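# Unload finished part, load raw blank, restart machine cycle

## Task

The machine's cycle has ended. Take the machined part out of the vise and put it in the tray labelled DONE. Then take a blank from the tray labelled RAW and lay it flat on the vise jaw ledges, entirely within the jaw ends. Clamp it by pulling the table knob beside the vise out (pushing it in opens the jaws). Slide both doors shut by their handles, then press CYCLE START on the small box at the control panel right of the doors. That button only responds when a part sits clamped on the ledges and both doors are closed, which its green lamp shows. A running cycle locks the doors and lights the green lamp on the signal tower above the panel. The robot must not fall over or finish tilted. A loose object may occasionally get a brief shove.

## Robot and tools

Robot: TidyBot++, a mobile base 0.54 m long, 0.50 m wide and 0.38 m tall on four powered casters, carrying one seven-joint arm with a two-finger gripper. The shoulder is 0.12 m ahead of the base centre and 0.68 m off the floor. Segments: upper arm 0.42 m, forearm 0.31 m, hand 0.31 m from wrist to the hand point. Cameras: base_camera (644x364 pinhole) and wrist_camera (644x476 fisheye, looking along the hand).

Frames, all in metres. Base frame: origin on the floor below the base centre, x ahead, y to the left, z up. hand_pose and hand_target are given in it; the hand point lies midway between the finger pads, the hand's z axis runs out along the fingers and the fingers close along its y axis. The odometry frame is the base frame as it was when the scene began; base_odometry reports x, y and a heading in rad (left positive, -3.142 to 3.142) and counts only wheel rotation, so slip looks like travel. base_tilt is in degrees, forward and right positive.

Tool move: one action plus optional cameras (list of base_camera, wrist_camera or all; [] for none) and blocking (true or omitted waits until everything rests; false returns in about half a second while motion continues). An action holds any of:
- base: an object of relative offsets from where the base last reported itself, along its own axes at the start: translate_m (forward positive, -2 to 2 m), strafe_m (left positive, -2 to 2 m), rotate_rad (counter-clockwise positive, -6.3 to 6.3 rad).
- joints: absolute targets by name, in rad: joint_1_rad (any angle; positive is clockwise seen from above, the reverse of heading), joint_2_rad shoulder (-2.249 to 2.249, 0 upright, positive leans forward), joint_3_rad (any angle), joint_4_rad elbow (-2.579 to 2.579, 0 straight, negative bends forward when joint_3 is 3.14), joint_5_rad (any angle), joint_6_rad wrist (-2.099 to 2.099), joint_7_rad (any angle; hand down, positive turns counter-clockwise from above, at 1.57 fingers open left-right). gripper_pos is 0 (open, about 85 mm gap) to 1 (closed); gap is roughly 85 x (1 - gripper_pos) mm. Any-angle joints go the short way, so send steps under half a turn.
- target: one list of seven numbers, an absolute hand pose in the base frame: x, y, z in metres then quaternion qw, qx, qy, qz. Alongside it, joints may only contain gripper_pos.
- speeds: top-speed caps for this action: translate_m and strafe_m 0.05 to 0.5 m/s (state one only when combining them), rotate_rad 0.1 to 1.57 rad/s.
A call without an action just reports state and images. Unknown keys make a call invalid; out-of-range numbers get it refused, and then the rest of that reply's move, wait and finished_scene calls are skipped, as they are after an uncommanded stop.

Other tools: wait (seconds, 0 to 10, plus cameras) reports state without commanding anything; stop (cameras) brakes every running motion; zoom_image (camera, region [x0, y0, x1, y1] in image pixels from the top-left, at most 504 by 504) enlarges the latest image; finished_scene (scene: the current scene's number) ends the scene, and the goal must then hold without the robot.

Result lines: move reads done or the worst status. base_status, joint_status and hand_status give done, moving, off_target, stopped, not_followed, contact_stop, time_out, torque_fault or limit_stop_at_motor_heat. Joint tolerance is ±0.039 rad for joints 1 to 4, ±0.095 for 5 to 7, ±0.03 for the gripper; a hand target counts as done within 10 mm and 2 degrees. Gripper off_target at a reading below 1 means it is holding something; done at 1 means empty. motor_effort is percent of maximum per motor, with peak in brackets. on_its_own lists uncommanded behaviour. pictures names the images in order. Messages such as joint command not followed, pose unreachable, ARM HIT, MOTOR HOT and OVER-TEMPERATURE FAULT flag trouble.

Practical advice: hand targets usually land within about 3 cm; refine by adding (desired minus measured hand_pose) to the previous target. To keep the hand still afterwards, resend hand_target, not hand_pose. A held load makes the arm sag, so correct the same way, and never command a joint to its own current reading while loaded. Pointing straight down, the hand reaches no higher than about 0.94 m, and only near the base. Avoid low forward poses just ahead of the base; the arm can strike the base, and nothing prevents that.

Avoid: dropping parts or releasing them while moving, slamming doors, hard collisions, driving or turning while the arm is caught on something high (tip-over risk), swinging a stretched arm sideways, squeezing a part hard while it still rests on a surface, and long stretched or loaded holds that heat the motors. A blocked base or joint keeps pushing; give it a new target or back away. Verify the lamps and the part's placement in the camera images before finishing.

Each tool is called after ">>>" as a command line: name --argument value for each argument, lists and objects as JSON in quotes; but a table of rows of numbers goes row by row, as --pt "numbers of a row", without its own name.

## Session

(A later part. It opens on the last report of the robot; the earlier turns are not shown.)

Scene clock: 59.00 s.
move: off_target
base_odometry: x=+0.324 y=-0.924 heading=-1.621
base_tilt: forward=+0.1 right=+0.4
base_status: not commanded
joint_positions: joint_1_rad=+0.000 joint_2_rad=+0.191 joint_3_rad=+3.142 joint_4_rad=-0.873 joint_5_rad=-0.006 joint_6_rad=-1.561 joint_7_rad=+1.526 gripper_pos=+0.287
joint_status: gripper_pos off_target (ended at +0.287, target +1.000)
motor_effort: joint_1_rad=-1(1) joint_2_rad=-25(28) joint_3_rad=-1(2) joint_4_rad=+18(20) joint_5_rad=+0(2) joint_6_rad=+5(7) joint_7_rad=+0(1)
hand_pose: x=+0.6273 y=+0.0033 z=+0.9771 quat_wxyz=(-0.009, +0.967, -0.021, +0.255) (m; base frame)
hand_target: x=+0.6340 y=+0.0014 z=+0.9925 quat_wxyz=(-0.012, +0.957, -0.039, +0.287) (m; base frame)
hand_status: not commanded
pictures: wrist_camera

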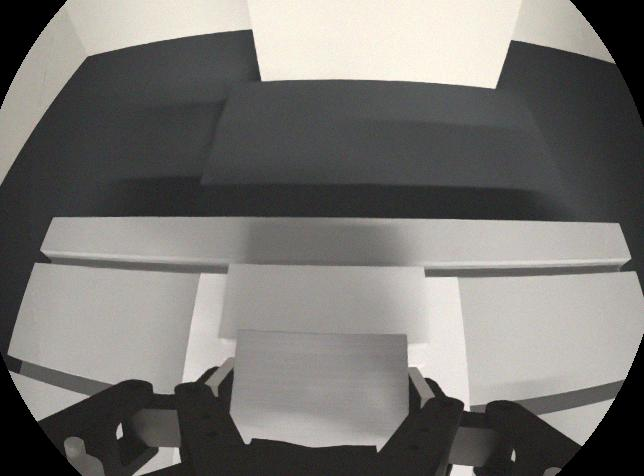

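>>> move --joints '{"joint_2_rad":0.16,"joint_4_rad":-0.7,"joint_6_rad":-1.72}' --cameras '[]'

>>> move --joints '{"joint_2_rad":0.18,"joint_4_rad":-0.48,"joint_6_rad":-1.94}' --cameras '["wrist_camera"]'

>>> move --base '{"translate_m":-0.55}' --cameras '[]'

>>> move --base '{"rotate_rad":3.14}' --cameras '["wrist_camera","base_camera"]'

Scene clock: 60.60 s.
move: off_target
base_odometry: x=+0.324 y=-0.924 heading=-1.621
base_tilt: forward=+0.1 right=+0.5
base_status: not commanded
joint_positions: joint_1_rad=+0.000 joint_2_rad=+0.193 joint_3_rad=+3.142 joint_4_rad=-0.740 joint_5_rad=-0.006 joint_6_rad=-1.686 joint_7_rad=+1.526 gripper_pos=+0.287
joint_status: joint_4_rad off_target (ended at -0.740, target -0.700); the others done
motor_effort: joint_1_rad=+0(1) joint_2_rad=-28(35) joint_3_rad=-1(1) joint_4_rad=+19(23) joint_5_rad=+1(1) joint_6_rad=+7(7) joint_7_rad=+1(1)
hand_pose: x=+0.6079 y=+0.0033 z=+1.0121 quat_wxyz=(-0.008, +0.966, -0.020, +0.258) (m; base frame)
hand_target: x=+0.5901 y=+0.0014 z=+1.0388 quat_wxyz=(-0.011, +0.960, -0.039, +0.277) (m; base frame)
hand_status: not commanded
pictures: none
No camera images: "cameras" was empty.

Scene clock: 61.83 s.
move: done
base_odometry: x=+0.324 y=-0.924 heading=-1.621
base_tilt: forward=+0.1 right=+0.4
base_status: not commanded
joint_positions: joint_1_rad=+0.000 joint_2_rad=+0.197 joint_3_rad=+3.142 joint_4_rad=-0.518 joint_5_rad=-0.006 joint_6_rad=-1.899 joint_7_rad=+1.526 gripper_pos=+0.287
joint_status: all done
motor_effort: joint_1_rad=+0(0) joint_2_rad=-25(30) joint_3_rad=-1(1) joint_4_rad=+17(22) joint_5_rad=+1(1) joint_6_rad=+7(8) joint_7_rad=+0(1)
hand_pose: x=+0.5640 y=+0.0032 z=+1.0630 quat_wxyz=(-0.008, +0.965, -0.020, +0.261) (m; base frame)
hand_target: x=+0.5475 y=+0.0014 z=+1.0774 quat_wxyz=(-0.011, +0.963, -0.039, +0.267) (m; base frame)
hand_status: not commanded
pictures: wrist_camera

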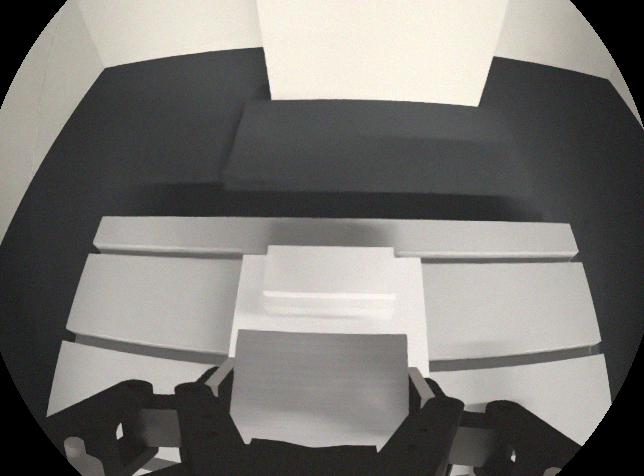

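Scene clock: 64.30 s.
move: done
base_odometry: x=+0.352 y=-0.375 heading=-1.621
base_tilt: forward=+0.1 right=+0.4
base_status: done
joint_positions: joint_1_rad=+0.000 joint_2_rad=+0.205 joint_3_rad=+3.142 joint_4_rad=-0.516 joint_5_rad=-0.006 joint_6_rad=-1.909 joint_7_rad=+1.526 gripper_pos=+0.287
joint_status: not commanded
motor_effort: joint_1_rad=+0(1) joint_2_rad=-26(29) joint_3_rad=-1(1) joint_4_rad=+16(18) joint_5_rad=+1(1) joint_6_rad=+7(8) joint_7_rad=+1(1)
hand_pose: x=+0.5644 y=+0.0031 z=+1.0587 quat_wxyz=(-0.008, +0.967, -0.020, +0.253) (m; base frame)
hand_target: x=+0.5475 y=+0.0014 z=+1.0774 quat_wxyz=(-0.011, +0.963, -0.039, +0.267) (m; base frame)
hand_status: not commanded
pictures: none
No camera images: "cameras" was empty.

Scene clock: 67.67 s.
move: done
base_odometry: x=+0.352 y=-0.375 heading=+1.518
base_tilt: forward=+0.1 right=+0.4
base_status: done
joint_positions: joint_1_rad=-0.003 joint_2_rad=+0.225 joint_3_rad=+3.142 joint_4_rad=-0.516 joint_5_rad=-0.006 joint_6_rad=-1.909 joint_7_rad=+1.526 gripper_pos=+0.287
joint_status: not commanded
motor_effort: joint_1_rad=+0(3) joint_2_rad=-26(32) joint_3_rad=-1(3) joint_4_rad=+17(19) joint_5_rad=+1(2) joint_6_rad=+7(7) joint_7_rad=+1(1)
hand_pose: x=+0.5718 y=+0.0043 z=+1.0497 quat_wxyz=(-0.008, +0.970, -0.019, +0.243) (m; base frame)
hand_target: x=+0.5475 y=+0.0014 z=+1.0774 quat_wxyz=(-0.011, +0.963, -0.039, +0.267) (m; base frame)
hand_status: not commanded
pictures: base_camera, wrist_camera

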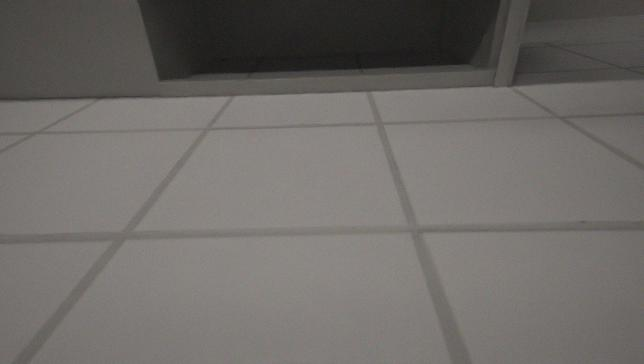

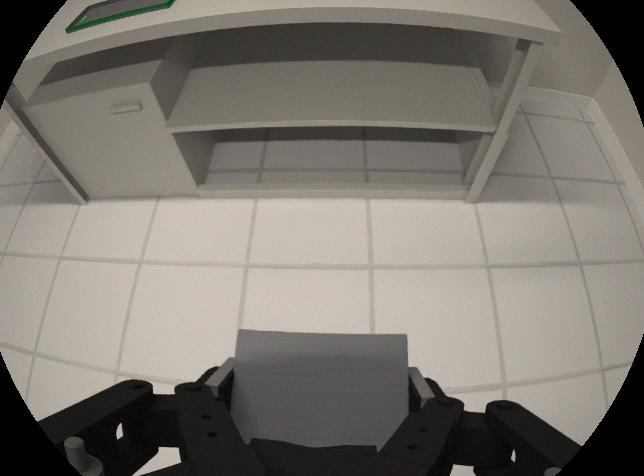

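>>> move --base '{"translate_m":0.45,"strafe_m":0.44}' --cameras '["wrist_camera"]'

Scene clock: 70.40 s.
move: done
base_odometry: x=-0.064 y=+0.098 heading=+1.519
base_tilt: forward=+0.1 right=+0.4
base_status: done
joint_positions: joint_1_rad=-0.004 joint_2_rad=+0.218 joint_3_rad=+3.141 joint_4_rad=-0.514 joint_5_rad=-0.006 joint_6_rad=-1.911 joint_7_rad=+1.526 gripper_pos=+0.287
joint_status: not commanded
motor_effort: joint_1_rad=+0(4) joint_2_rad=-26(30) joint_3_rad=-1(3) joint_4_rad=+16(18) joint_5_rad=+1(3) joint_6_rad=+6(9) joint_7_rad=+0(1)
hand_pose: x=+0.5690 y=+0.0048 z=+1.0527 quat_wxyz=(-0.008, +0.969, -0.018, +0.246) (m; base frame)
hand_target: x=+0.5475 y=+0.0014 z=+1.0774 quat_wxyz=(-0.011, +0.963, -0.039, +0.267) (m; base frame)
hand_status: not commanded
pictures: wrist_camera

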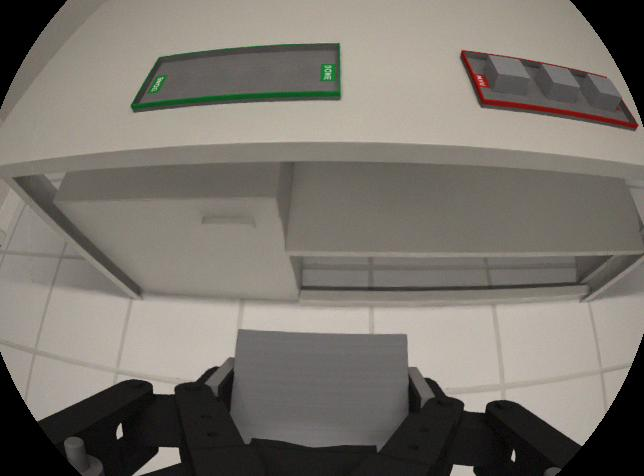

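>>> move --base '{"translate_m":0.41,"strafe_m":0.125}' --speeds '{"translate_m":0.35}' --joints '{"joint_2_rad":0.12,"joint_4_rad":-0.95,"joint_6_rad":-1.52}' --cameras '["wrist_camera"]'

Scene clock: 73.10 s.
move: off_target
base_odometry: x=-0.168 y=+0.514 heading=+1.519
base_tilt: forward=+0.1 right=+0.4
base_status: done
joint_positions: joint_1_rad=-0.004 joint_2_rad=+0.166 joint_3_rad=+3.141 joint_4_rad=-0.951 joint_5_rad=-0.006 joint_6_rad=-1.588 joint_7_rad=+1.526 gripper_pos=+0.287
joint_status: joint_2_rad off_target (ended at +0.166, target +0.120); the others done
motor_effort: joint_1_rad=+0(1) joint_2_rad=-28(33) joint_3_rad=-1(1) joint_4_rad=+21(23) joint_5_rad=+1(1) joint_6_rad=+6(8) joint_7_rad=+0(1)
hand_pose: x=+0.6027 y=+0.0050 z=+0.9527 quat_wxyz=(-0.008, +0.976, -0.019, +0.217) (m; base frame)
hand_target: x=+0.6083 y=+0.0014 z=+0.9853 quat_wxyz=(-0.011, +0.961, -0.039, +0.272) (m; base frame)
hand_status: not commanded
pictures: wrist_camera

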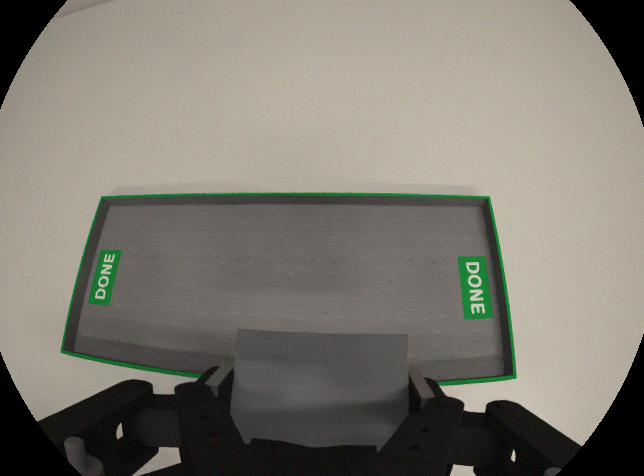

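>>> move --base '{"translate_m":0.055,"strafe_m":0.01}' --joints '{"joint_2_rad":0.11,"joint_4_rad":-1.25,"joint_6_rad":-1.19}' --cameras '["wrist_camera"]'

Scene clock: 75.00 s.
move: off_target
base_odometry: x=-0.175 y=+0.569 heading=+1.519
base_tilt: forward=+0.1 right=+0.4
base_status: done
joint_positions: joint_1_rad=-0.004 joint_2_rad=+0.152 joint_3_rad=+3.141 joint_4_rad=-1.253 joint_5_rad=-0.006 joint_6_rad=-1.264 joint_7_rad=+1.526 gripper_pos=+0.287
joint_status: joint_2_rad off_target (ended at +0.152, target +0.110); the others done
motor_effort: joint_1_rad=+0(1) joint_2_rad=-29(32) joint_3_rad=+0(1) joint_4_rad=+23(24) joint_5_rad=+1(1) joint_6_rad=+6(8) joint_7_rad=+0(1)
hand_pose: x=+0.6344 y=+0.0051 z=+0.8722 quat_wxyz=(-0.009, +0.972, -0.020, +0.234) (m; base frame)
hand_target: x=+0.6462 y=+0.0014 z=+0.9074 quat_wxyz=(-0.012, +0.956, -0.039, +0.291) (m; base frame)
hand_status: not commanded
pictures: wrist_camera

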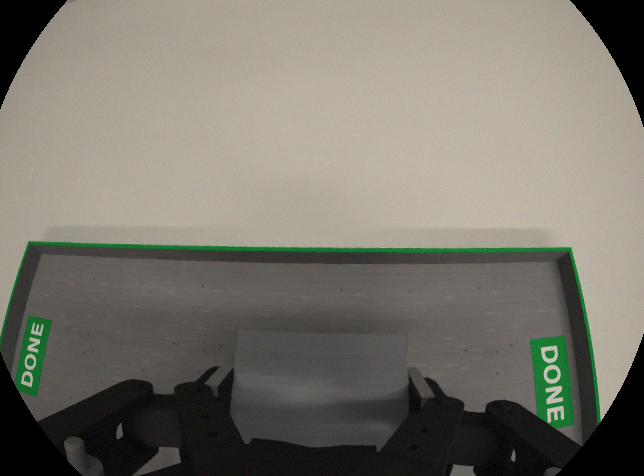

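>>> move --joints '{"joint_2_rad":0.105,"joint_4_rad":-1.34,"joint_6_rad":-1.07}' --cameras '["wrist_camera"]'

Scene clock: 76.10 s.
move: done
base_odometry: x=-0.175 y=+0.569 heading=+1.519
base_tilt: forward=+0.1 right=+0.4
base_status: not commanded
joint_positions: joint_1_rad=-0.004 joint_2_rad=+0.143 joint_3_rad=+3.141 joint_4_rad=-1.335 joint_5_rad=-0.006 joint_6_rad=-1.147 joint_7_rad=+1.526 gripper_pos=+0.287
joint_status: all done
motor_effort: joint_1_rad=+0(1) joint_2_rad=-26(29) joint_3_rad=-1(1) joint_4_rad=+21(23) joint_5_rad=+1(1) joint_6_rad=+7(8) joint_7_rad=+0(1)
hand_pose: x=+0.6457 y=+0.0051 z=+0.8568 quat_wxyz=(-0.009, +0.967, -0.020, +0.255) (m; base frame)
hand_target: x=+0.6575 y=+0.0014 z=+0.8875 quat_wxyz=(-0.012, +0.951, -0.038, +0.308) (m; base frame)
hand_status: not commanded
pictures: wrist_camera

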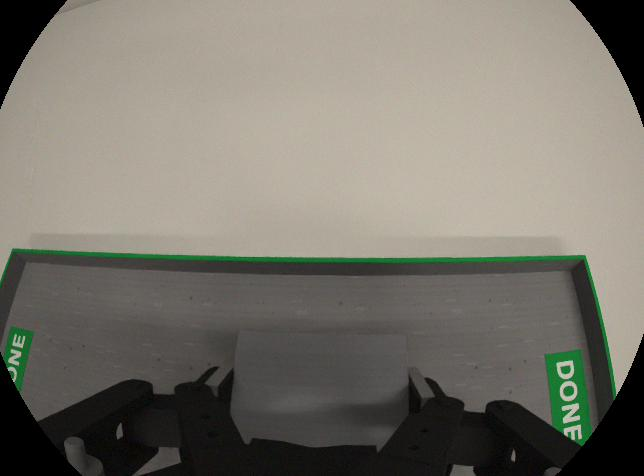

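>>> move --joints '{"joint_2_rad":0.1,"joint_4_rad":-1.37,"joint_6_rad":-1.035}' --cameras '[]'

>>> move --joints '{"joint_2_rad":0.098,"joint_4_rad":-1.395,"joint_6_rad":-1.01}' --cameras '["wrist_camera"]'

Scene clock: 76.87 s.
move: done
base_odometry: x=-0.175 y=+0.569 heading=+1.519
base_tilt: forward=+0.1 right=+0.4
base_status: not commanded
joint_positions: joint_1_rad=-0.004 joint_2_rad=+0.127 joint_3_rad=+3.141 joint_4_rad=-1.363 joint_5_rad=-0.006 joint_6_rad=-1.113 joint_7_rad=+1.526 gripper_pos=+0.287
joint_status: all done
motor_effort: joint_1_rad=+0(1) joint_2_rad=-25(27) joint_3_rad=+0(1) joint_4_rad=+22(22) joint_5_rad=+2(2) joint_6_rad=+7(8) joint_7_rad=+0(1)
hand_pose: x=+0.6453 y=+0.0050 z=+0.8574 quat_wxyz=(-0.009, +0.964, -0.020, +0.266) (m; base frame)
hand_target: x=+0.6588 y=+0.0014 z=+0.8818 quat_wxyz=(-0.013, +0.949, -0.038, +0.313) (m; base frame)
hand_status: not commanded
pictures: none
No camera images: "cameras" was empty.

Scene clock: 77.47 s.
move: done
base_odometry: x=-0.175 y=+0.569 heading=+1.519
base_tilt: forward=+0.1 right=+0.4
base_status: not commanded
joint_positions: joint_1_rad=-0.004 joint_2_rad=+0.115 joint_3_rad=+3.141 joint_4_rad=-1.384 joint_5_rad=-0.006 joint_6_rad=-1.088 joint_7_rad=+1.526 gripper_pos=+0.287
joint_status: all done
motor_effort: joint_1_rad=+1(2) joint_2_rad=-23(25) joint_3_rad=+1(1) joint_4_rad=+21(22) joint_5_rad=+2(2) joint_6_rad=+8(9) joint_7_rad=+1(1)
hand_pose: x=+0.6449 y=+0.0050 z=+0.8577 quat_wxyz=(-0.009, +0.962, -0.020, +0.274) (m; base frame)
hand_target: x=+0.6591 y=+0.0014 z=+0.8750 quat_wxyz=(-0.013, +0.949, -0.038, +0.314) (m; base frame)
hand_status: not commanded
pictures: wrist_camera

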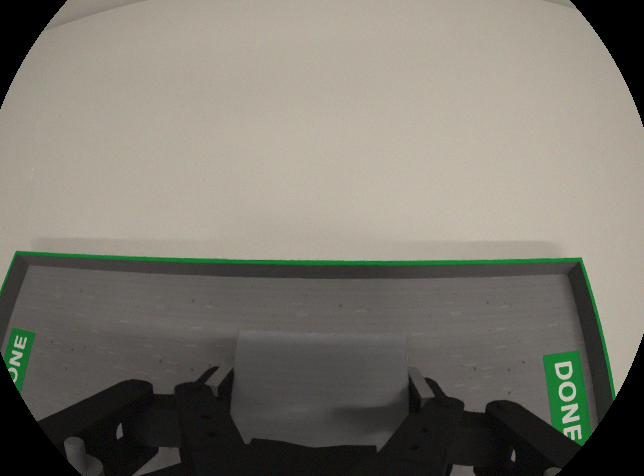

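>>> move --joints '{"joint_2_rad":0.098,"joint_4_rad":-1.395,"joint_6_rad":-1.19}' --cameras '["wrist_camera"]'

Scene clock: 78.37 s.
move: done
base_odometry: x=-0.175 y=+0.569 heading=+1.519
base_tilt: forward=+0.1 right=+0.4
base_status: not commanded
joint_positions: joint_1_rad=-0.004 joint_2_rad=+0.114 joint_3_rad=+3.141 joint_4_rad=-1.369 joint_5_rad=-0.006 joint_6_rad=-1.146 joint_7_rad=+1.526 gripper_pos=+0.287
joint_status: all done
motor_effort: joint_1_rad=+0(2) joint_2_rad=-22(24) joint_3_rad=-1(1) joint_4_rad=+15(21) joint_5_rad=+0(2) joint_6_rad=+0(8) joint_7_rad=+0(1)
hand_pose: x=+0.6324 y=+0.0050 z=+0.8561 quat_wxyz=(-0.009, +0.967, -0.020, +0.253) (m; base frame)
hand_target: x=+0.6114 y=+0.0014 z=+0.8458 quat_wxyz=(-0.009, +0.973, -0.039, +0.227) (m; base frame)
hand_status: not commanded
pictures: wrist_camera

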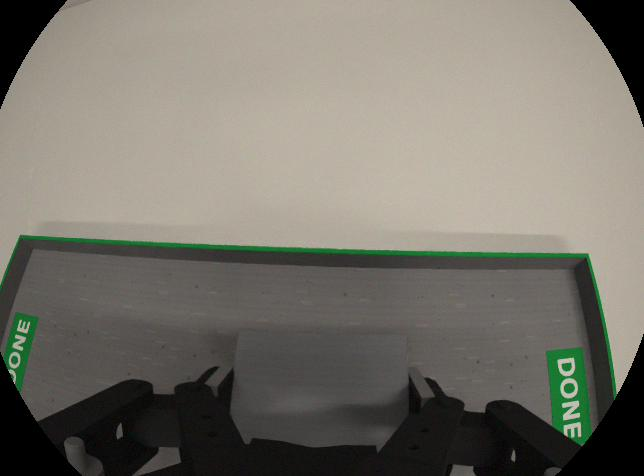

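>>> move --joints '{"gripper_pos":0.25}' --cameras '["wrist_camera"]'

Scene clock: 79.60 s.
move: done
base_odometry: x=-0.175 y=+0.569 heading=+1.519
base_tilt: forward=+0.1 right=+0.4
base_status: not commanded
joint_positions: joint_1_rad=-0.004 joint_2_rad=+0.114 joint_3_rad=+3.141 joint_4_rad=-1.385 joint_5_rad=-0.006 joint_6_rad=-1.160 joint_7_rad=+1.526 gripper_pos=+0.250
joint_status: all done
motor_effort: joint_1_rad=+0(0) joint_2_rad=-24(26) joint_3_rad=+0(1) joint_4_rad=+20(20) joint_5_rad=+1(1) joint_6_rad=+3(6) joint_7_rad=+0(1)
hand_pose: x=+0.6245 y=+0.0050 z=+0.8466 quat_wxyz=(-0.009, +0.971, -0.020, +0.239) (m; base frame)
hand_target: x=+0.6114 y=+0.0014 z=+0.8458 quat_wxyz=(-0.009, +0.973, -0.039, +0.227) (m; base frame)
hand_status: not commanded
pictures: wrist_camera

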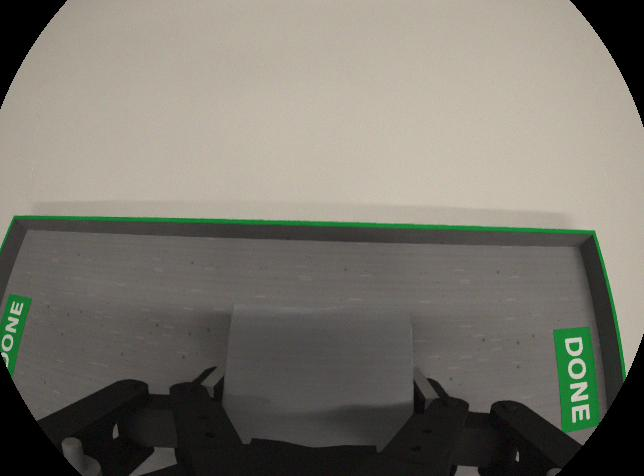

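>>> move --joints '{"gripper_pos":0.1}' --cameras '[]'

>>> move --joints '{"joint_2_rad":0.11,"joint_4_rad":-1.1,"joint_6_rad":-1.42}' --cameras '[]'

>>> move --base '{"strafe_m":-0.45,"translate_m":-0.01}' --joints '{"joint_2_rad":0.12,"joint_4_rad":-0.9,"joint_6_rad":-1.57}' --cameras '["wrist_camera"]'

Scene clock: 80.50 s.
move: done
base_odometry: x=-0.175 y=+0.569 heading=+1.519
base_tilt: forward=+0.1 right=+0.4
base_status: not commanded
joint_positions: joint_1_rad=-0.004 joint_2_rad=+0.114 joint_3_rad=+3.141 joint_4_rad=-1.385 joint_5_rad=-0.006 joint_6_rad=-1.160 joint_7_rad=+1.526 gripper_pos=+0.100
joint_status: all done
motor_effort: joint_1_rad=+0(1) joint_2_rad=-24(24) joint_3_rad=+0(1) joint_4_rad=+19(20) joint_5_rad=+1(1) joint_6_rad=+5(5) joint_7_rad=+1(1)
hand_pose: x=+0.6245 y=+0.0050 z=+0.8466 quat_wxyz=(-0.009, +0.971, -0.020, +0.239) (m; base frame)
hand_target: x=+0.6114 y=+0.0014 z=+0.8458 quat_wxyz=(-0.009, +0.973, -0.039, +0.227) (m; base frame)
hand_status: not commanded
pictures: none
No camera images: "cameras" was empty.

Scene clock: 81.90 s.
move: done
base_odometry: x=-0.175 y=+0.569 heading=+1.519
base_tilt: forward=+0.1 right=+0.4
base_status: not commanded
joint_positions: joint_1_rad=-0.004 joint_2_rad=+0.114 joint_3_rad=+3.141 joint_4_rad=-1.124 joint_5_rad=-0.006 joint_6_rad=-1.366 joint_7_rad=+1.526 gripper_pos=+0.100
joint_status: all done
motor_effort: joint_1_rad=+0(1) joint_2_rad=-23(25) joint_3_rad=-1(1) joint_4_rad=+19(21) joint_5_rad=+1(1) joint_6_rad=+5(6) joint_7_rad=+1(1)
hand_pose: x=+0.6231 y=+0.0051 z=+0.9352 quat_wxyz=(-0.009, +0.964, -0.019, +0.265) (m; base frame)
hand_target: x=+0.6117 y=+0.0014 z=+0.9396 quat_wxyz=(-0.010, +0.967, -0.039, +0.253) (m; base frame)
hand_status: not commanded
pictures: none
No camera images: "cameras" was empty.

Scene clock: 84.17 s.
move: done
base_odometry: x=+0.274 y=+0.536 heading=+1.519
base_tilt: forward=+0.1 right=+0.5
base_status: done
joint_positions: joint_1_rad=+0.002 joint_2_rad=+0.118 joint_3_rad=+3.142 joint_4_rad=-0.923 joint_5_rad=-0.006 joint_6_rad=-1.519 joint_7_rad=+1.526 gripper_pos=+0.100
joint_status: all done
motor_effort: joint_1_rad=+0(3) joint_2_rad=-22(25) joint_3_rad=-1(2) joint_4_rad=+17(20) joint_5_rad=+1(2) joint_6_rad=+6(7) joint_7_rad=+0(1)
hand_pose: x=+0.6108 y=+0.0020 z=+0.9983 quat_wxyz=(-0.009, +0.958, -0.022, +0.286) (m; base frame)
hand_target: x=+0.6004 y=+0.0014 z=+0.9989 quat_wxyz=(-0.011, +0.961, -0.039, +0.272) (m; base frame)
hand_status: not commanded
pictures: wrist_camera

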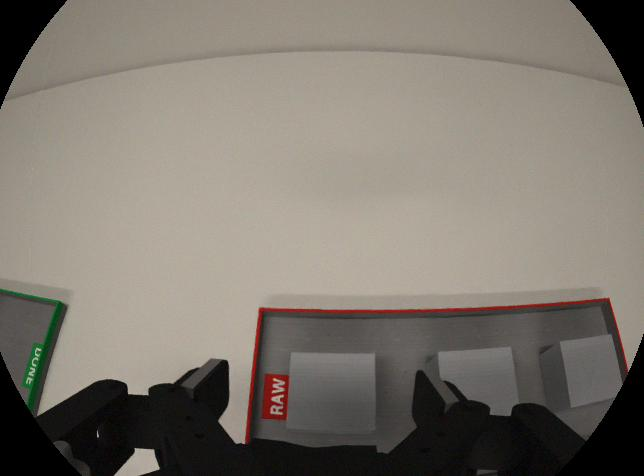

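>>> move --base '{"strafe_m":-0.008,"translate_m":0.006}' --joints '{"joint_2_rad":0.12,"joint_4_rad":-1.2,"joint_6_rad":-1.29,"gripper_pos":0.06}' --cameras '["wrist_camera"]'

Scene clock: 85.93 s.
move: done
base_odometry: x=+0.282 y=+0.542 heading=+1.519
base_tilt: forward=+0.1 right=+0.5
base_status: done
joint_positions: joint_1_rad=+0.002 joint_2_rad=+0.125 joint_3_rad=+3.143 joint_4_rad=-1.185 joint_5_rad=-0.006 joint_6_rad=-1.351 joint_7_rad=+1.526 gripper_pos=+0.060
joint_status: all done
motor_effort: joint_1_rad=+0(2) joint_2_rad=-24(26) joint_3_rad=+0(2) joint_4_rad=+19(21) joint_5_rad=+1(2) joint_6_rad=+5(6) joint_7_rad=+1(1)
hand_pose: x=+0.6192 y=+0.0014 z=+0.9042 quat_wxyz=(-0.008, +0.971, -0.023, +0.238) (m; base frame)
hand_target: x=+0.6317 y=+0.0014 z=+0.9092 quat_wxyz=(-0.011, +0.964, -0.039, +0.262) (m; base frame)
hand_status: not commanded
pictures: wrist_camera

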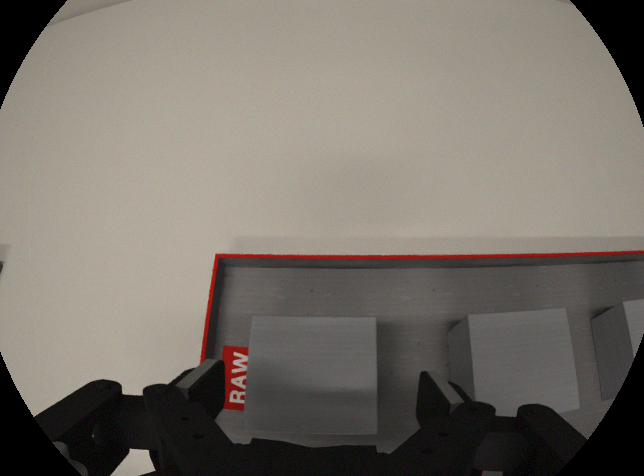

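>>> move --base '{"strafe_m":0.003,"translate_m":0.004}' --joints '{"joint_2_rad":0.108,"joint_4_rad":-1.365,"joint_6_rad":-1.125}' --cameras '["wrist_camera"]'

Scene clock: 87.40 s.
move: done
base_odometry: x=+0.279 y=+0.546 heading=+1.519
base_tilt: forward=+0.1 right=+0.5
base_status: done
joint_positions: joint_1_rad=+0.002 joint_2_rad=+0.125 joint_3_rad=+3.143 joint_4_rad=-1.350 joint_5_rad=-0.006 joint_6_rad=-1.188 joint_7_rad=+1.526 gripper_pos=+0.060
joint_status: all done
motor_effort: joint_1_rad=+0(2) joint_2_rad=-25(28) joint_3_rad=-1(2) joint_4_rad=+18(21) joint_5_rad=+1(2) joint_6_rad=+5(6) joint_7_rad=+0(1)
hand_pose: x=+0.6278 y=+0.0015 z=+0.8531 quat_wxyz=(-0.008, +0.971, -0.023, +0.237) (m; base frame)
hand_target: x=+0.6382 y=+0.0014 z=+0.8644 quat_wxyz=(-0.011, +0.963, -0.039, +0.268) (m; base frame)
hand_status: not commanded
pictures: wrist_camera

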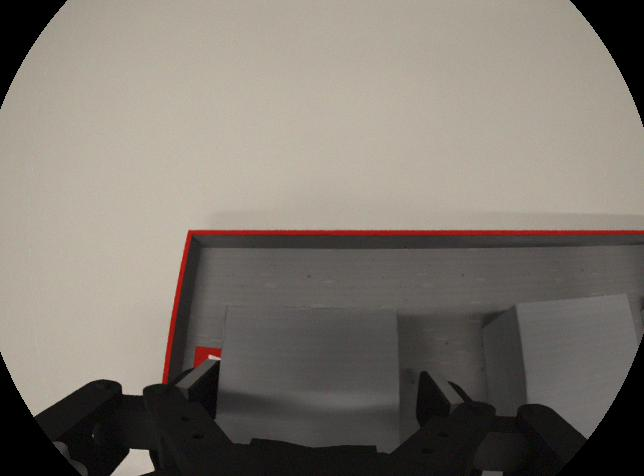

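>>> move --base '{"strafe_m":0.0045,"translate_m":0.005}' --joints '{"joint_2_rad":0.106,"joint_4_rad":-1.375,"joint_6_rad":-1.115}' --cameras '["wrist_camera"]'

Scene clock: 91.53 s.
move: done
base_odometry: x=+0.275 y=+0.551 heading=+1.519
base_tilt: forward=+0.1 right=+0.4
base_status: done
joint_positions: joint_1_rad=+0.002 joint_2_rad=+0.123 joint_3_rad=+3.142 joint_4_rad=-1.360 joint_5_rad=-0.006 joint_6_rad=-1.172 joint_7_rad=+1.526 gripper_pos=+0.060
joint_status: all done
motor_effort: joint_1_rad=+1(3) joint_2_rad=-25(27) joint_3_rad=+0(2) joint_4_rad=+20(21) joint_5_rad=+1(2) joint_6_rad=+5(6) joint_7_rad=+0(1)
hand_pose: x=+0.6293 y=+0.0018 z=+0.8521 quat_wxyz=(-0.008, +0.970, -0.023, +0.241) (m; base frame)
hand_target: x=+0.6381 y=+0.0014 z=+0.8623 quat_wxyz=(-0.011, +0.962, -0.039, +0.269) (m; base frame)
hand_status: not commanded
pictures: wrist_camera

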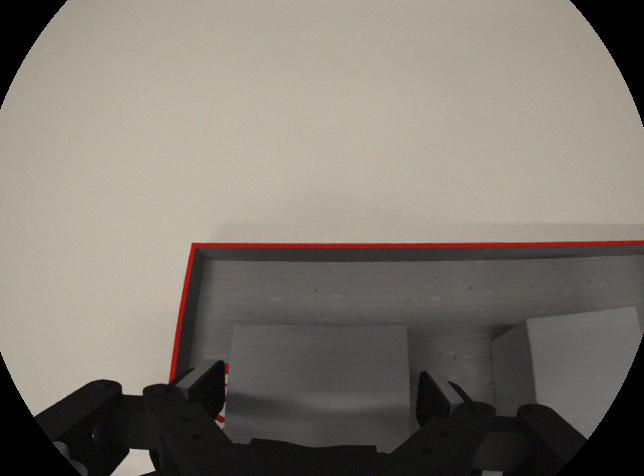

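>>> move --joints '{"gripper_pos":1}' --cameras '["wrist_camera"]'

>>> move --joints '{"joint_2_rad":0.11,"joint_4_rad":-1.1,"joint_6_rad":-1.4}' --cameras '[]'

>>> move --joints '{"joint_2_rad":0.22,"joint_4_rad":-0.46,"joint_6_rad":-1.94}' --cameras '["wrist_camera"]'

Scene clock: 92.73 s.
move: off_target
base_odometry: x=+0.275 y=+0.551 heading=+1.519
base_tilt: forward=+0.1 right=+0.5
base_status: not commanded
joint_positions: joint_1_rad=+0.001 joint_2_rad=+0.121 joint_3_rad=+3.142 joint_4_rad=-1.360 joint_5_rad=-0.006 joint_6_rad=-1.172 joint_7_rad=+1.526 gripper_pos=+0.283
joint_status: gripper_pos off_target (ended at +0.283, target +1.000)
motor_effort: joint_1_rad=+0(1) joint_2_rad=-23(24) joint_3_rad=-1(1) joint_4_rad=+19(21) joint_5_rad=+0(1) joint_6_rad=+6(7) joint_7_rad=+1(1)
hand_pose: x=+0.6290 y=+0.0018 z=+0.8528 quat_wxyz=(-0.008, +0.970, -0.023, +0.242) (m; base frame)
hand_target: x=+0.6381 y=+0.0014 z=+0.8623 quat_wxyz=(-0.011, +0.962, -0.039, +0.269) (m; base frame)
hand_status: not commanded
pictures: wrist_camera

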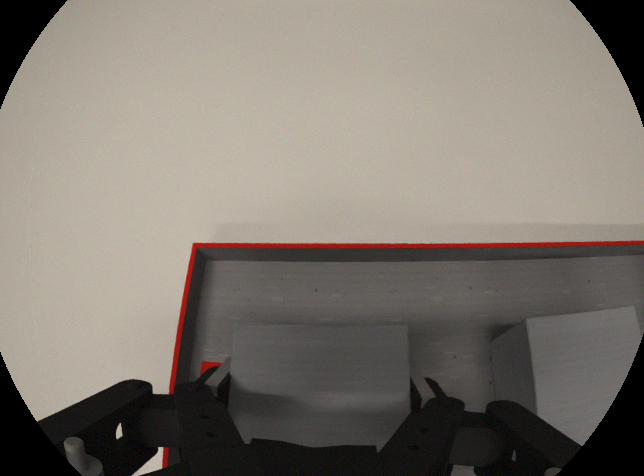

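Scene clock: 94.10 s.
move: off_target
base_odometry: x=+0.275 y=+0.551 heading=+1.519
base_tilt: forward=+0.1 right=+0.4
base_status: not commanded
joint_positions: joint_1_rad=+0.001 joint_2_rad=+0.143 joint_3_rad=+3.142 joint_4_rad=-1.141 joint_5_rad=-0.006 joint_6_rad=-1.360 joint_7_rad=+1.526 gripper_pos=+0.283
joint_status: joint_4_rad off_target (ended at -1.141, target -1.100); the others done
motor_effort: joint_1_rad=+0(1) joint_2_rad=-28(31) joint_3_rad=-1(1) joint_4_rad=+22(25) joint_5_rad=+1(1) joint_6_rad=+7(8) joint_7_rad=+0(1)
hand_pose: x=+0.6290 y=+0.0019 z=+0.9137 quat_wxyz=(-0.008, +0.969, -0.023, +0.246) (m; base frame)
hand_target: x=+0.6171 y=+0.0014 z=+0.9427 quat_wxyz=(-0.011, +0.964, -0.039, +0.262) (m; base frame)
hand_status: not commanded
pictures: none
No camera images: "cameras" was empty.

Scene clock: 96.27 s.
move: off_target
base_odometry: x=+0.275 y=+0.551 heading=+1.519
base_tilt: forward=+0.1 right=+0.5
base_status: not commanded
joint_positions: joint_1_rad=+0.001 joint_2_rad=+0.236 joint_3_rad=+3.142 joint_4_rad=-0.500 joint_5_rad=-0.006 joint_6_rad=-1.901 joint_7_rad=+1.526 gripper_pos=+0.283
joint_status: joint_4_rad off_target (ended at -0.500, target -0.460); the others done
motor_effort: joint_1_rad=+0(1) joint_2_rad=-27(30) joint_3_rad=-1(1) joint_4_rad=+17(24) joint_5_rad=+1(1) joint_6_rad=+6(8) joint_7_rad=+0(1)
hand_pose: x=+0.5789 y=+0.0020 z=+1.0518 quat_wxyz=(-0.008, +0.968, -0.021, +0.250) (m; base frame)
hand_target: x=+0.5636 y=+0.0014 z=+1.0670 quat_wxyz=(-0.010, +0.965, -0.039, +0.258) (m; base frame)
hand_status: not commanded
pictures: wrist_camera

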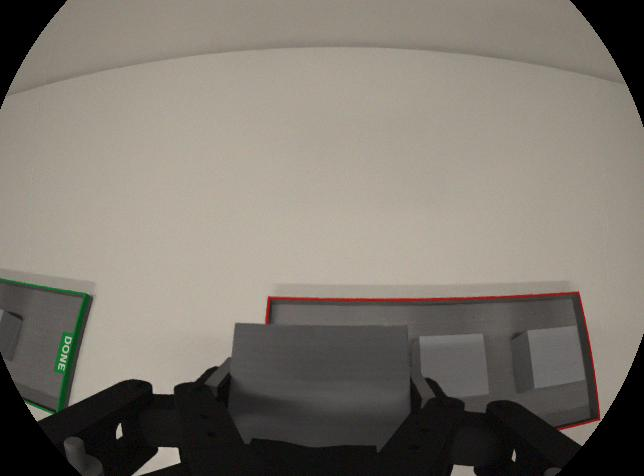

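>>> move --base '{"translate_m":-0.6}' --cameras '[]'

>>> move --base '{"rotate_rad":-3.1395}' --cameras '[]'

>>> move --base '{"translate_m":0.45,"strafe_m":0.12}' --cameras '["wrist_camera","base_camera"]'

Scene clock: 99.07 s.
move: done
base_odometry: x=+0.244 y=-0.048 heading=+1.519
base_tilt: forward=+0.1 right=+0.4
base_status: done
joint_positions: joint_1_rad=+0.001 joint_2_rad=+0.250 joint_3_rad=+3.142 joint_4_rad=-0.497 joint_5_rad=-0.006 joint_6_rad=-1.908 joint_7_rad=+1.526 gripper_pos=+0.283
joint_status: not commanded
motor_effort: joint_1_rad=+0(2) joint_2_rad=-27(31) joint_3_rad=-1(2) joint_4_rad=+16(18) joint_5_rad=+1(2) joint_6_rad=+6(8) joint_7_rad=+0(1)
hand_pose: x=+0.5823 y=+0.0022 z=+1.0448 quat_wxyz=(-0.007, +0.970, -0.021, +0.240) (m; base frame)
hand_target: x=+0.5636 y=+0.0014 z=+1.0670 quat_wxyz=(-0.010, +0.965, -0.039, +0.258) (m; base frame)
hand_status: not commanded
pictures: none
No camera images: "cameras" was empty.

Scene clock: 102.43 s.
move: done
base_odometry: x=+0.244 y=-0.048 heading=-1.620
base_tilt: forward=+0.1 right=+0.4
base_status: done
joint_positions: joint_1_rad=+0.003 joint_2_rad=+0.267 joint_3_rad=+3.142 joint_4_rad=-0.497 joint_5_rad=-0.006 joint_6_rad=-1.908 joint_7_rad=+1.526 gripper_pos=+0.283
joint_status: not commanded
motor_effort: joint_1_rad=+0(3) joint_2_rad=-28(34) joint_3_rad=-1(2) joint_4_rad=+18(19) joint_5_rad=+1(3) joint_6_rad=+7(7) joint_7_rad=+0(1)
hand_pose: x=+0.5884 y=+0.0012 z=+1.0368 quat_wxyz=(-0.007, +0.972, -0.022, +0.232) (m; base frame)
hand_target: x=+0.5636 y=+0.0014 z=+1.0670 quat_wxyz=(-0.010, +0.965, -0.039, +0.258) (m; base frame)
hand_status: not commanded
pictures: none
No camera images: "cameras" was empty.

Scene clock: 104.73 s.
move: done
base_odometry: x=+0.342 y=-0.504 heading=-1.621
base_tilt: forward=+0.1 right=+0.4
base_status: done
joint_positions: joint_1_rad=+0.003 joint_2_rad=+0.261 joint_3_rad=+3.142 joint_4_rad=-0.496 joint_5_rad=-0.006 joint_6_rad=-1.910 joint_7_rad=+1.526 gripper_pos=+0.283
joint_status: not commanded
motor_effort: joint_1_rad=+0(1) joint_2_rad=-28(32) joint_3_rad=-1(1) joint_4_rad=+17(19) joint_5_rad=+1(1) joint_6_rad=+6(8) joint_7_rad=+0(1)
hand_pose: x=+0.5860 y=+0.0013 z=+1.0397 quat_wxyz=(-0.007, +0.972, -0.022, +0.235) (m; base frame)
hand_target: x=+0.5636 y=+0.0014 z=+1.0670 quat_wxyz=(-0.010, +0.965, -0.039, +0.258) (m; base frame)
hand_status: not commanded
pictures: base_camera, wrist_camera

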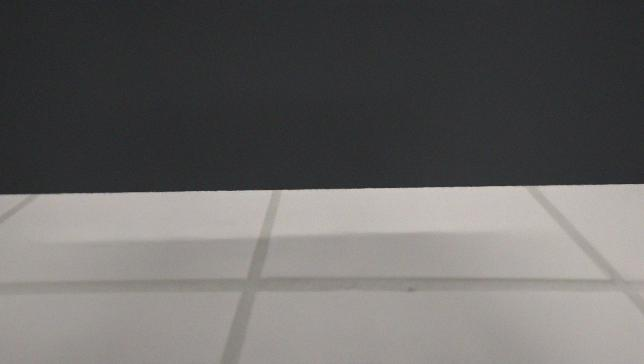

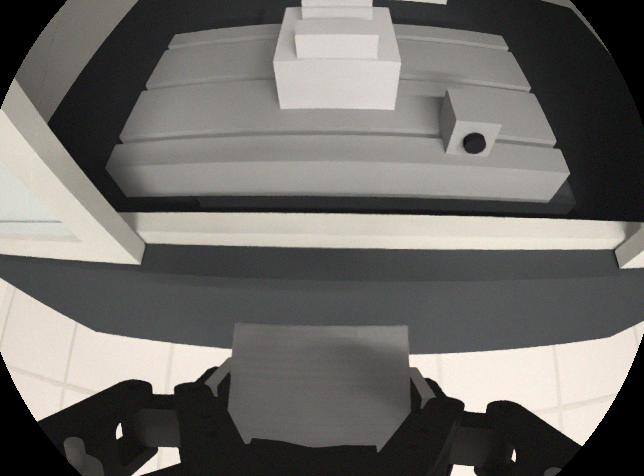

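>>> move --base '{"translate_m":0.35}' --speeds '{"translate_m":0.3}' --joints '{"joint_2_rad":0.19,"joint_4_rad":-0.46,"joint_6_rad":-1.93}' --cameras '["wrist_camera"]'

Scene clock: 107.07 s.
move: done
base_odometry: x=+0.324 y=-0.854 heading=-1.620
base_tilt: forward=+0.1 right=+0.5
base_status: done
joint_positions: joint_1_rad=+0.003 joint_2_rad=+0.225 joint_3_rad=+3.142 joint_4_rad=-0.492 joint_5_rad=-0.006 joint_6_rad=-1.910 joint_7_rad=+1.526 gripper_pos=+0.283
joint_status: all done
motor_effort: joint_1_rad=+0(1) joint_2_rad=-26(30) joint_3_rad=-1(2) joint_4_rad=+17(18) joint_5_rad=+1(1) joint_6_rad=+6(8) joint_7_rad=+1(1)
hand_pose: x=+0.5729 y=+0.0013 z=+1.0578 quat_wxyz=(-0.007, +0.967, -0.022, +0.254) (m; base frame)
hand_target: x=+0.5545 y=+0.0014 z=+1.0818 quat_wxyz=(-0.011, +0.960, -0.039, +0.277) (m; base frame)
hand_status: not commanded
pictures: wrist_camera

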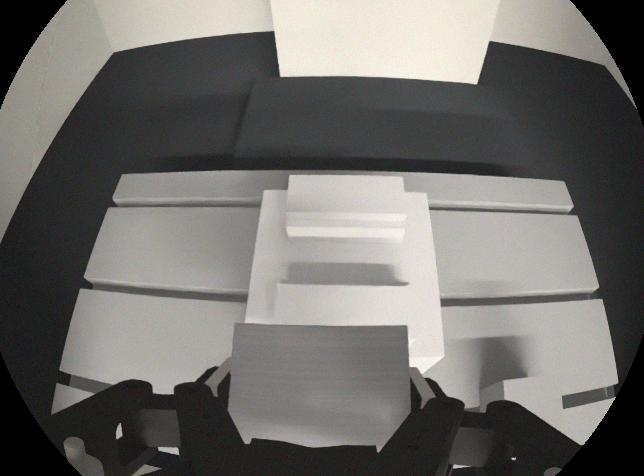

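>>> move --base '{"translate_m":0.03,"strafe_m":-0.019}' --joints '{"joint_2_rad":0.2,"joint_4_rad":-0.6,"joint_6_rad":-1.8}' --cameras '["wrist_camera"]'

Scene clock: 108.37 s.
move: done
base_odometry: x=+0.304 y=-0.883 heading=-1.620
base_tilt: forward=+0.1 right=+0.5
base_status: done
joint_positions: joint_1_rad=+0.003 joint_2_rad=+0.236 joint_3_rad=+3.142 joint_4_rad=-0.604 joint_5_rad=-0.006 joint_6_rad=-1.862 joint_7_rad=+1.526 gripper_pos=+0.283
joint_status: all done
motor_effort: joint_1_rad=+0(2) joint_2_rad=-28(31) joint_3_rad=-1(2) joint_4_rad=+18(20) joint_5_rad=+1(2) joint_6_rad=+6(8) joint_7_rad=+0(1)
hand_pose: x=+0.5841 y=+0.0011 z=+1.0190 quat_wxyz=(-0.007, +0.976, -0.022, +0.218) (m; base frame)
hand_target: x=+0.5886 y=+0.0014 z=+1.0465 quat_wxyz=(-0.011, +0.963, -0.039, +0.267) (m; base frame)
hand_status: not commanded
pictures: wrist_camera

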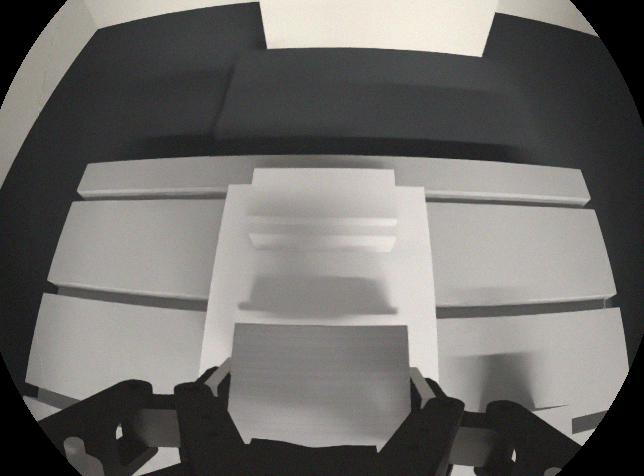

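>>> zoom_image --camera "wrist_camera" --region '[210, 150, 450, 350]'

Scaled by 2.100.

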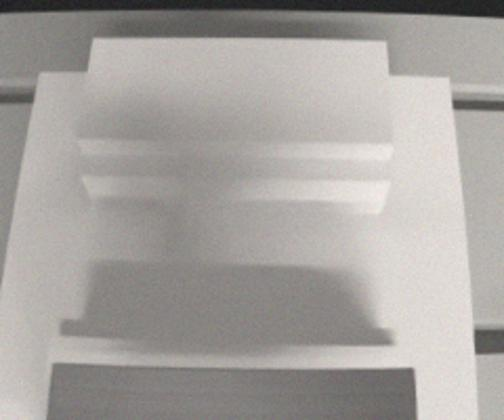

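>>> move --base '{"translate_m":0.03,"strafe_m":-0.001}' --speeds '{"translate_m":0.1}' --joints '{"joint_2_rad":0.19,"joint_4_rad":-0.72,"joint_6_rad":-1.67}' --cameras '["wrist_camera"]'

Scene clock: 109.67 s.
move: off_target
base_odometry: x=+0.301 y=-0.913 heading=-1.620
base_tilt: forward=+0.1 right=+0.5
base_status: done
joint_positions: joint_1_rad=+0.003 joint_2_rad=+0.233 joint_3_rad=+3.142 joint_4_rad=-0.724 joint_5_rad=-0.006 joint_6_rad=-1.742 joint_7_rad=+1.526 gripper_pos=+0.283
joint_status: joint_2_rad off_target (ended at +0.233, target +0.190); the others done
motor_effort: joint_1_rad=+0(2) joint_2_rad=-29(33) joint_3_rad=-1(2) joint_4_rad=+20(21) joint_5_rad=+1(2) joint_6_rad=+6(7) joint_7_rad=+0(1)
hand_pose: x=+0.6065 y=+0.0012 z=+0.9913 quat_wxyz=(-0.007, +0.975, -0.023, +0.220) (m; base frame)
hand_target: x=+0.6124 y=+0.0014 z=+1.0244 quat_wxyz=(-0.011, +0.960, -0.039, +0.277) (m; base frame)
hand_status: not commanded
pictures: wrist_camera

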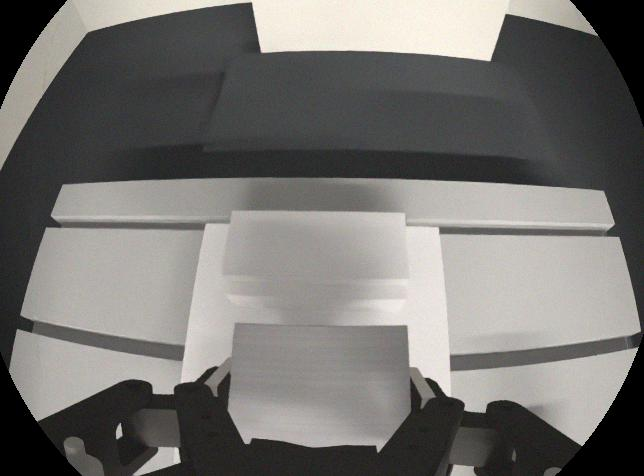

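>>> move --base '{"translate_m":0.003,"strafe_m":0.0015}' --joints '{"joint_2_rad":0.178,"joint_4_rad":-0.775,"joint_6_rad":-1.6}' --cameras '["wrist_camera"]'

Scene clock: 110.70 s.
move: off_target
base_odometry: x=+0.303 y=-0.916 heading=-1.621
base_tilt: forward=+0.1 right=+0.5
base_status: done
joint_positions: joint_1_rad=+0.003 joint_2_rad=+0.226 joint_3_rad=+3.142 joint_4_rad=-0.776 joint_5_rad=-0.006 joint_6_rad=-1.671 joint_7_rad=+1.526 gripper_pos=+0.283
joint_status: joint_2_rad off_target (ended at +0.226, target +0.178); the others done
motor_effort: joint_1_rad=+0(3) joint_2_rad=-29(31) joint_3_rad=-1(2) joint_4_rad=+21(21) joint_5_rad=+1(2) joint_6_rad=+7(7) joint_7_rad=+0(1)
hand_pose: x=+0.6189 y=+0.0014 z=+0.9837 quat_wxyz=(-0.007, +0.972, -0.022, +0.232) (m; base frame)
hand_target: x=+0.6226 y=+0.0014 z=+1.0191 quat_wxyz=(-0.012, +0.956, -0.039, +0.290) (m; base frame)
hand_status: not commanded
pictures: wrist_camera

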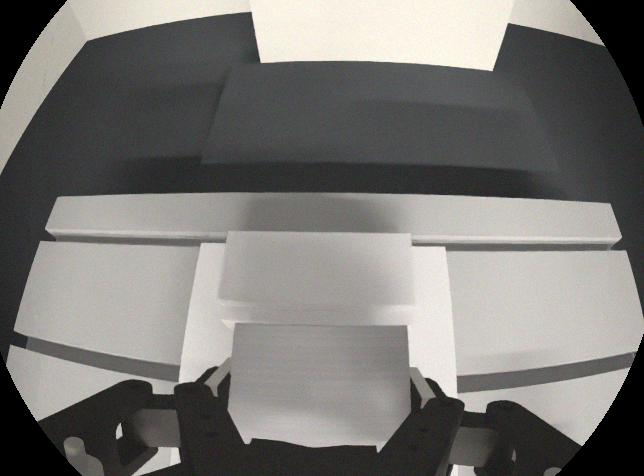

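>>> move --base '{"translate_m":0.004,"strafe_m":0.0015}' --joints '{"joint_2_rad":0.168,"joint_4_rad":-0.825,"joint_6_rad":-1.55}' --cameras '["wrist_camera"]'

Scene clock: 111.77 s.
move: done
base_odometry: x=+0.304 y=-0.920 heading=-1.621
base_tilt: forward=+0.1 right=+0.4
base_status: done
joint_positions: joint_1_rad=+0.002 joint_2_rad=+0.204 joint_3_rad=+3.142 joint_4_rad=-0.818 joint_5_rad=-0.006 joint_6_rad=-1.624 joint_7_rad=+1.526 gripper_pos=+0.283
joint_status: all done
motor_effort: joint_1_rad=+0(3) joint_2_rad=-26(30) joint_3_rad=-1(2) joint_4_rad=+20(21) joint_5_rad=+1(3) joint_6_rad=+7(7) joint_7_rad=+1(1)
hand_pose: x=+0.6203 y=+0.0016 z=+0.9839 quat_wxyz=(-0.008, +0.969, -0.022, +0.245) (m; base frame)
hand_target: x=+0.6281 y=+0.0014 z=+1.0112 quat_wxyz=(-0.012, +0.955, -0.039, +0.295) (m; base frame)
hand_status: not commanded
pictures: wrist_camera

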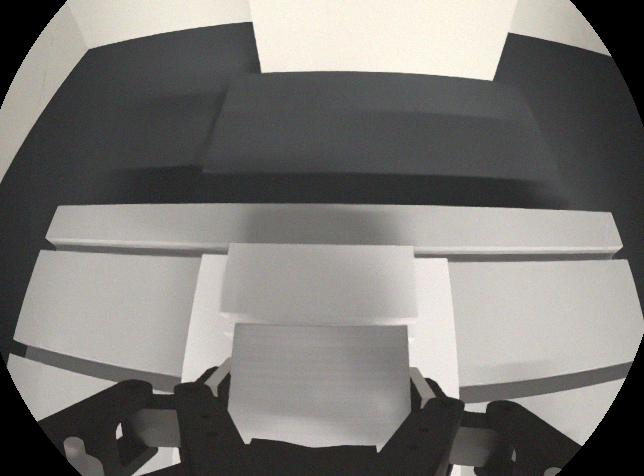

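>>> move --base '{"translate_m":0.007,"strafe_m":0.001}' --joints '{"joint_2_rad":0.16,"joint_4_rad":-0.8,"joint_6_rad":-1.56}' --cameras '["wrist_camera"]'

Scene clock: 112.50 s.
move: off_target
base_odometry: x=+0.304 y=-0.927 heading=-1.621
base_tilt: forward=+0.1 right=+0.4
base_status: done
joint_positions: joint_1_rad=+0.002 joint_2_rad=+0.202 joint_3_rad=+3.142 joint_4_rad=-0.818 joint_5_rad=-0.006 joint_6_rad=-1.623 joint_7_rad=+1.526 gripper_pos=+0.283
joint_status: joint_2_rad off_target (ended at +0.202, target +0.160); the others done
motor_effort: joint_1_rad=-1(2) joint_2_rad=-28(34) joint_3_rad=-1(2) joint_4_rad=+20(21) joint_5_rad=+1(1) joint_6_rad=+6(7) joint_7_rad=+0(1)
hand_pose: x=+0.6201 y=+0.0016 z=+0.9849 quat_wxyz=(-0.008, +0.969, -0.022, +0.246) (m; base frame)
hand_target: x=+0.6248 y=+0.0014 z=+1.0244 quat_wxyz=(-0.012, +0.951, -0.038, +0.306) (m; base frame)
hand_status: not commanded
pictures: wrist_camera

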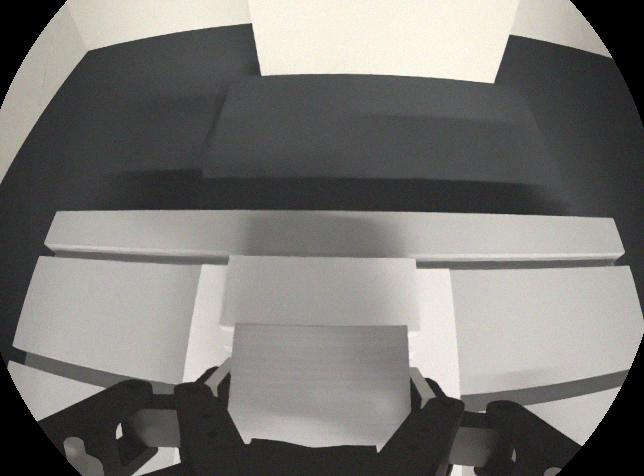

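>>> move --joints '{"joint_2_rad":0.158,"joint_4_rad":-0.86,"joint_6_rad":-1.52}' --cameras '["wrist_camera"]'

Scene clock: 113.43 s.
move: done
base_odometry: x=+0.304 y=-0.927 heading=-1.621
base_tilt: forward=+0.1 right=+0.4
base_status: not commanded
joint_positions: joint_1_rad=+0.002 joint_2_rad=+0.186 joint_3_rad=+3.142 joint_4_rad=-0.850 joint_5_rad=-0.006 joint_6_rad=-1.591 joint_7_rad=+1.526 gripper_pos=+0.283
joint_status: all done
motor_effort: joint_1_rad=+0(1) joint_2_rad=-25(29) joint_3_rad=+0(1) joint_4_rad=+19(20) joint_5_rad=+2(2) joint_6_rad=+7(8) joint_7_rad=+0(1)
hand_pose: x=+0.6203 y=+0.0016 z=+0.9845 quat_wxyz=(-0.008, +0.967, -0.022, +0.254) (m; base frame)
hand_target: x=+0.6294 y=+0.0014 z=+1.0061 quat_wxyz=(-0.012, +0.954, -0.039, +0.297) (m; base frame)
hand_status: not commanded
pictures: wrist_camera

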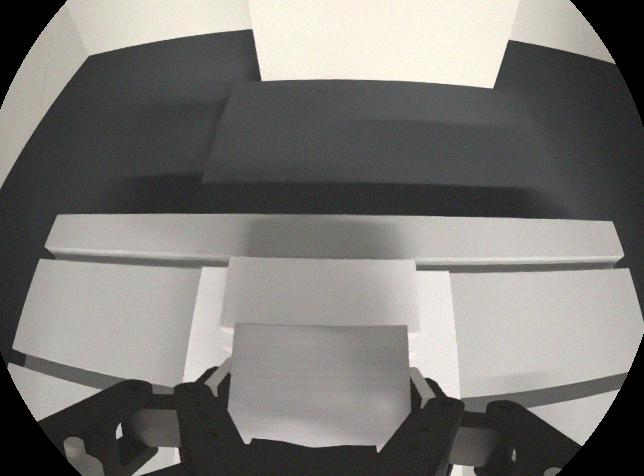

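>>> move --joints '{"joint_2_rad":0.152,"joint_4_rad":-0.82,"joint_6_rad":-1.57}' --cameras '[]'

>>> move --base '{"translate_m":0.005}' --cameras '[]'

>>> move --joints '{"joint_2_rad":0.158,"joint_4_rad":-0.86,"joint_6_rad":-1.54}' --cameras '["wrist_camera"]'

Scene clock: 114.43 s.
move: done
base_odometry: x=+0.304 y=-0.927 heading=-1.621
base_tilt: forward=+0.1 right=+0.4
base_status: not commanded
joint_positions: joint_1_rad=+0.002 joint_2_rad=+0.186 joint_3_rad=+3.142 joint_4_rad=-0.847 joint_5_rad=-0.006 joint_6_rad=-1.592 joint_7_rad=+1.526 gripper_pos=+0.283
joint_status: all done
motor_effort: joint_1_rad=+0(1) joint_2_rad=-28(30) joint_3_rad=-1(1) joint_4_rad=+20(21) joint_5_rad=+1(2) joint_6_rad=+7(8) joint_7_rad=+0(1)
hand_pose: x=+0.6207 y=+0.0016 z=+0.9860 quat_wxyz=(-0.008, +0.966, -0.022, +0.256) (m; base frame)
hand_target: x=+0.6180 y=+0.0014 z=+1.0179 quat_wxyz=(-0.012, +0.955, -0.039, +0.295) (m; base frame)
hand_status: not commanded
pictures: none
No camera images: "cameras" was empty.

Scene clock: 115.03 s.
move: done
base_odometry: x=+0.304 y=-0.932 heading=-1.621
base_tilt: forward=+0.1 right=+0.5
base_status: done
joint_positions: joint_1_rad=+0.002 joint_2_rad=+0.187 joint_3_rad=+3.142 joint_4_rad=-0.847 joint_5_rad=-0.006 joint_6_rad=-1.592 joint_7_rad=+1.526 gripper_pos=+0.283
joint_status: not commanded
motor_effort: joint_1_rad=-1(2) joint_2_rad=-29(33) joint_3_rad=-1(2) joint_4_rad=+21(22) joint_5_rad=+1(1) joint_6_rad=+6(8) joint_7_rad=+0(1)
hand_pose: x=+0.6210 y=+0.0016 z=+0.9854 quat_wxyz=(-0.008, +0.967, -0.022, +0.255) (m; base frame)
hand_target: x=+0.6180 y=+0.0014 z=+1.0179 quat_wxyz=(-0.012, +0.955, -0.039, +0.295) (m; base frame)
hand_status: not commanded
pictures: none
No camera images: "cameras" was empty.

Scene clock: 115.73 s.
move: done
base_odometry: x=+0.304 y=-0.932 heading=-1.621
base_tilt: forward=+0.1 right=+0.4
base_status: not commanded
joint_positions: joint_1_rad=+0.002 joint_2_rad=+0.188 joint_3_rad=+3.142 joint_4_rad=-0.866 joint_5_rad=-0.006 joint_6_rad=-1.587 joint_7_rad=+1.526 gripper_pos=+0.283
joint_status: all done
motor_effort: joint_1_rad=+0(0) joint_2_rad=-29(30) joint_3_rad=-1(1) joint_4_rad=+21(22) joint_5_rad=+1(1) joint_6_rad=+7(8) joint_7_rad=+0(1)
hand_pose: x=+0.6203 y=+0.0016 z=+0.9771 quat_wxyz=(-0.008, +0.969, -0.022, +0.247) (m; base frame)
hand_target: x=+0.6243 y=+0.0014 z=+1.0026 quat_wxyz=(-0.012, +0.957, -0.039, +0.287) (m; base frame)
hand_status: not commanded
pictures: wrist_camera

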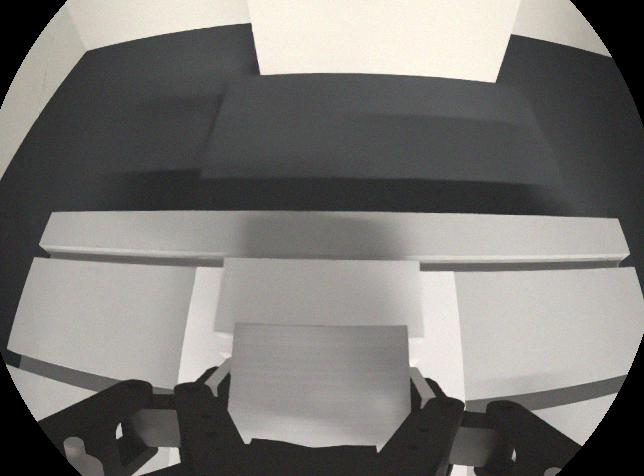

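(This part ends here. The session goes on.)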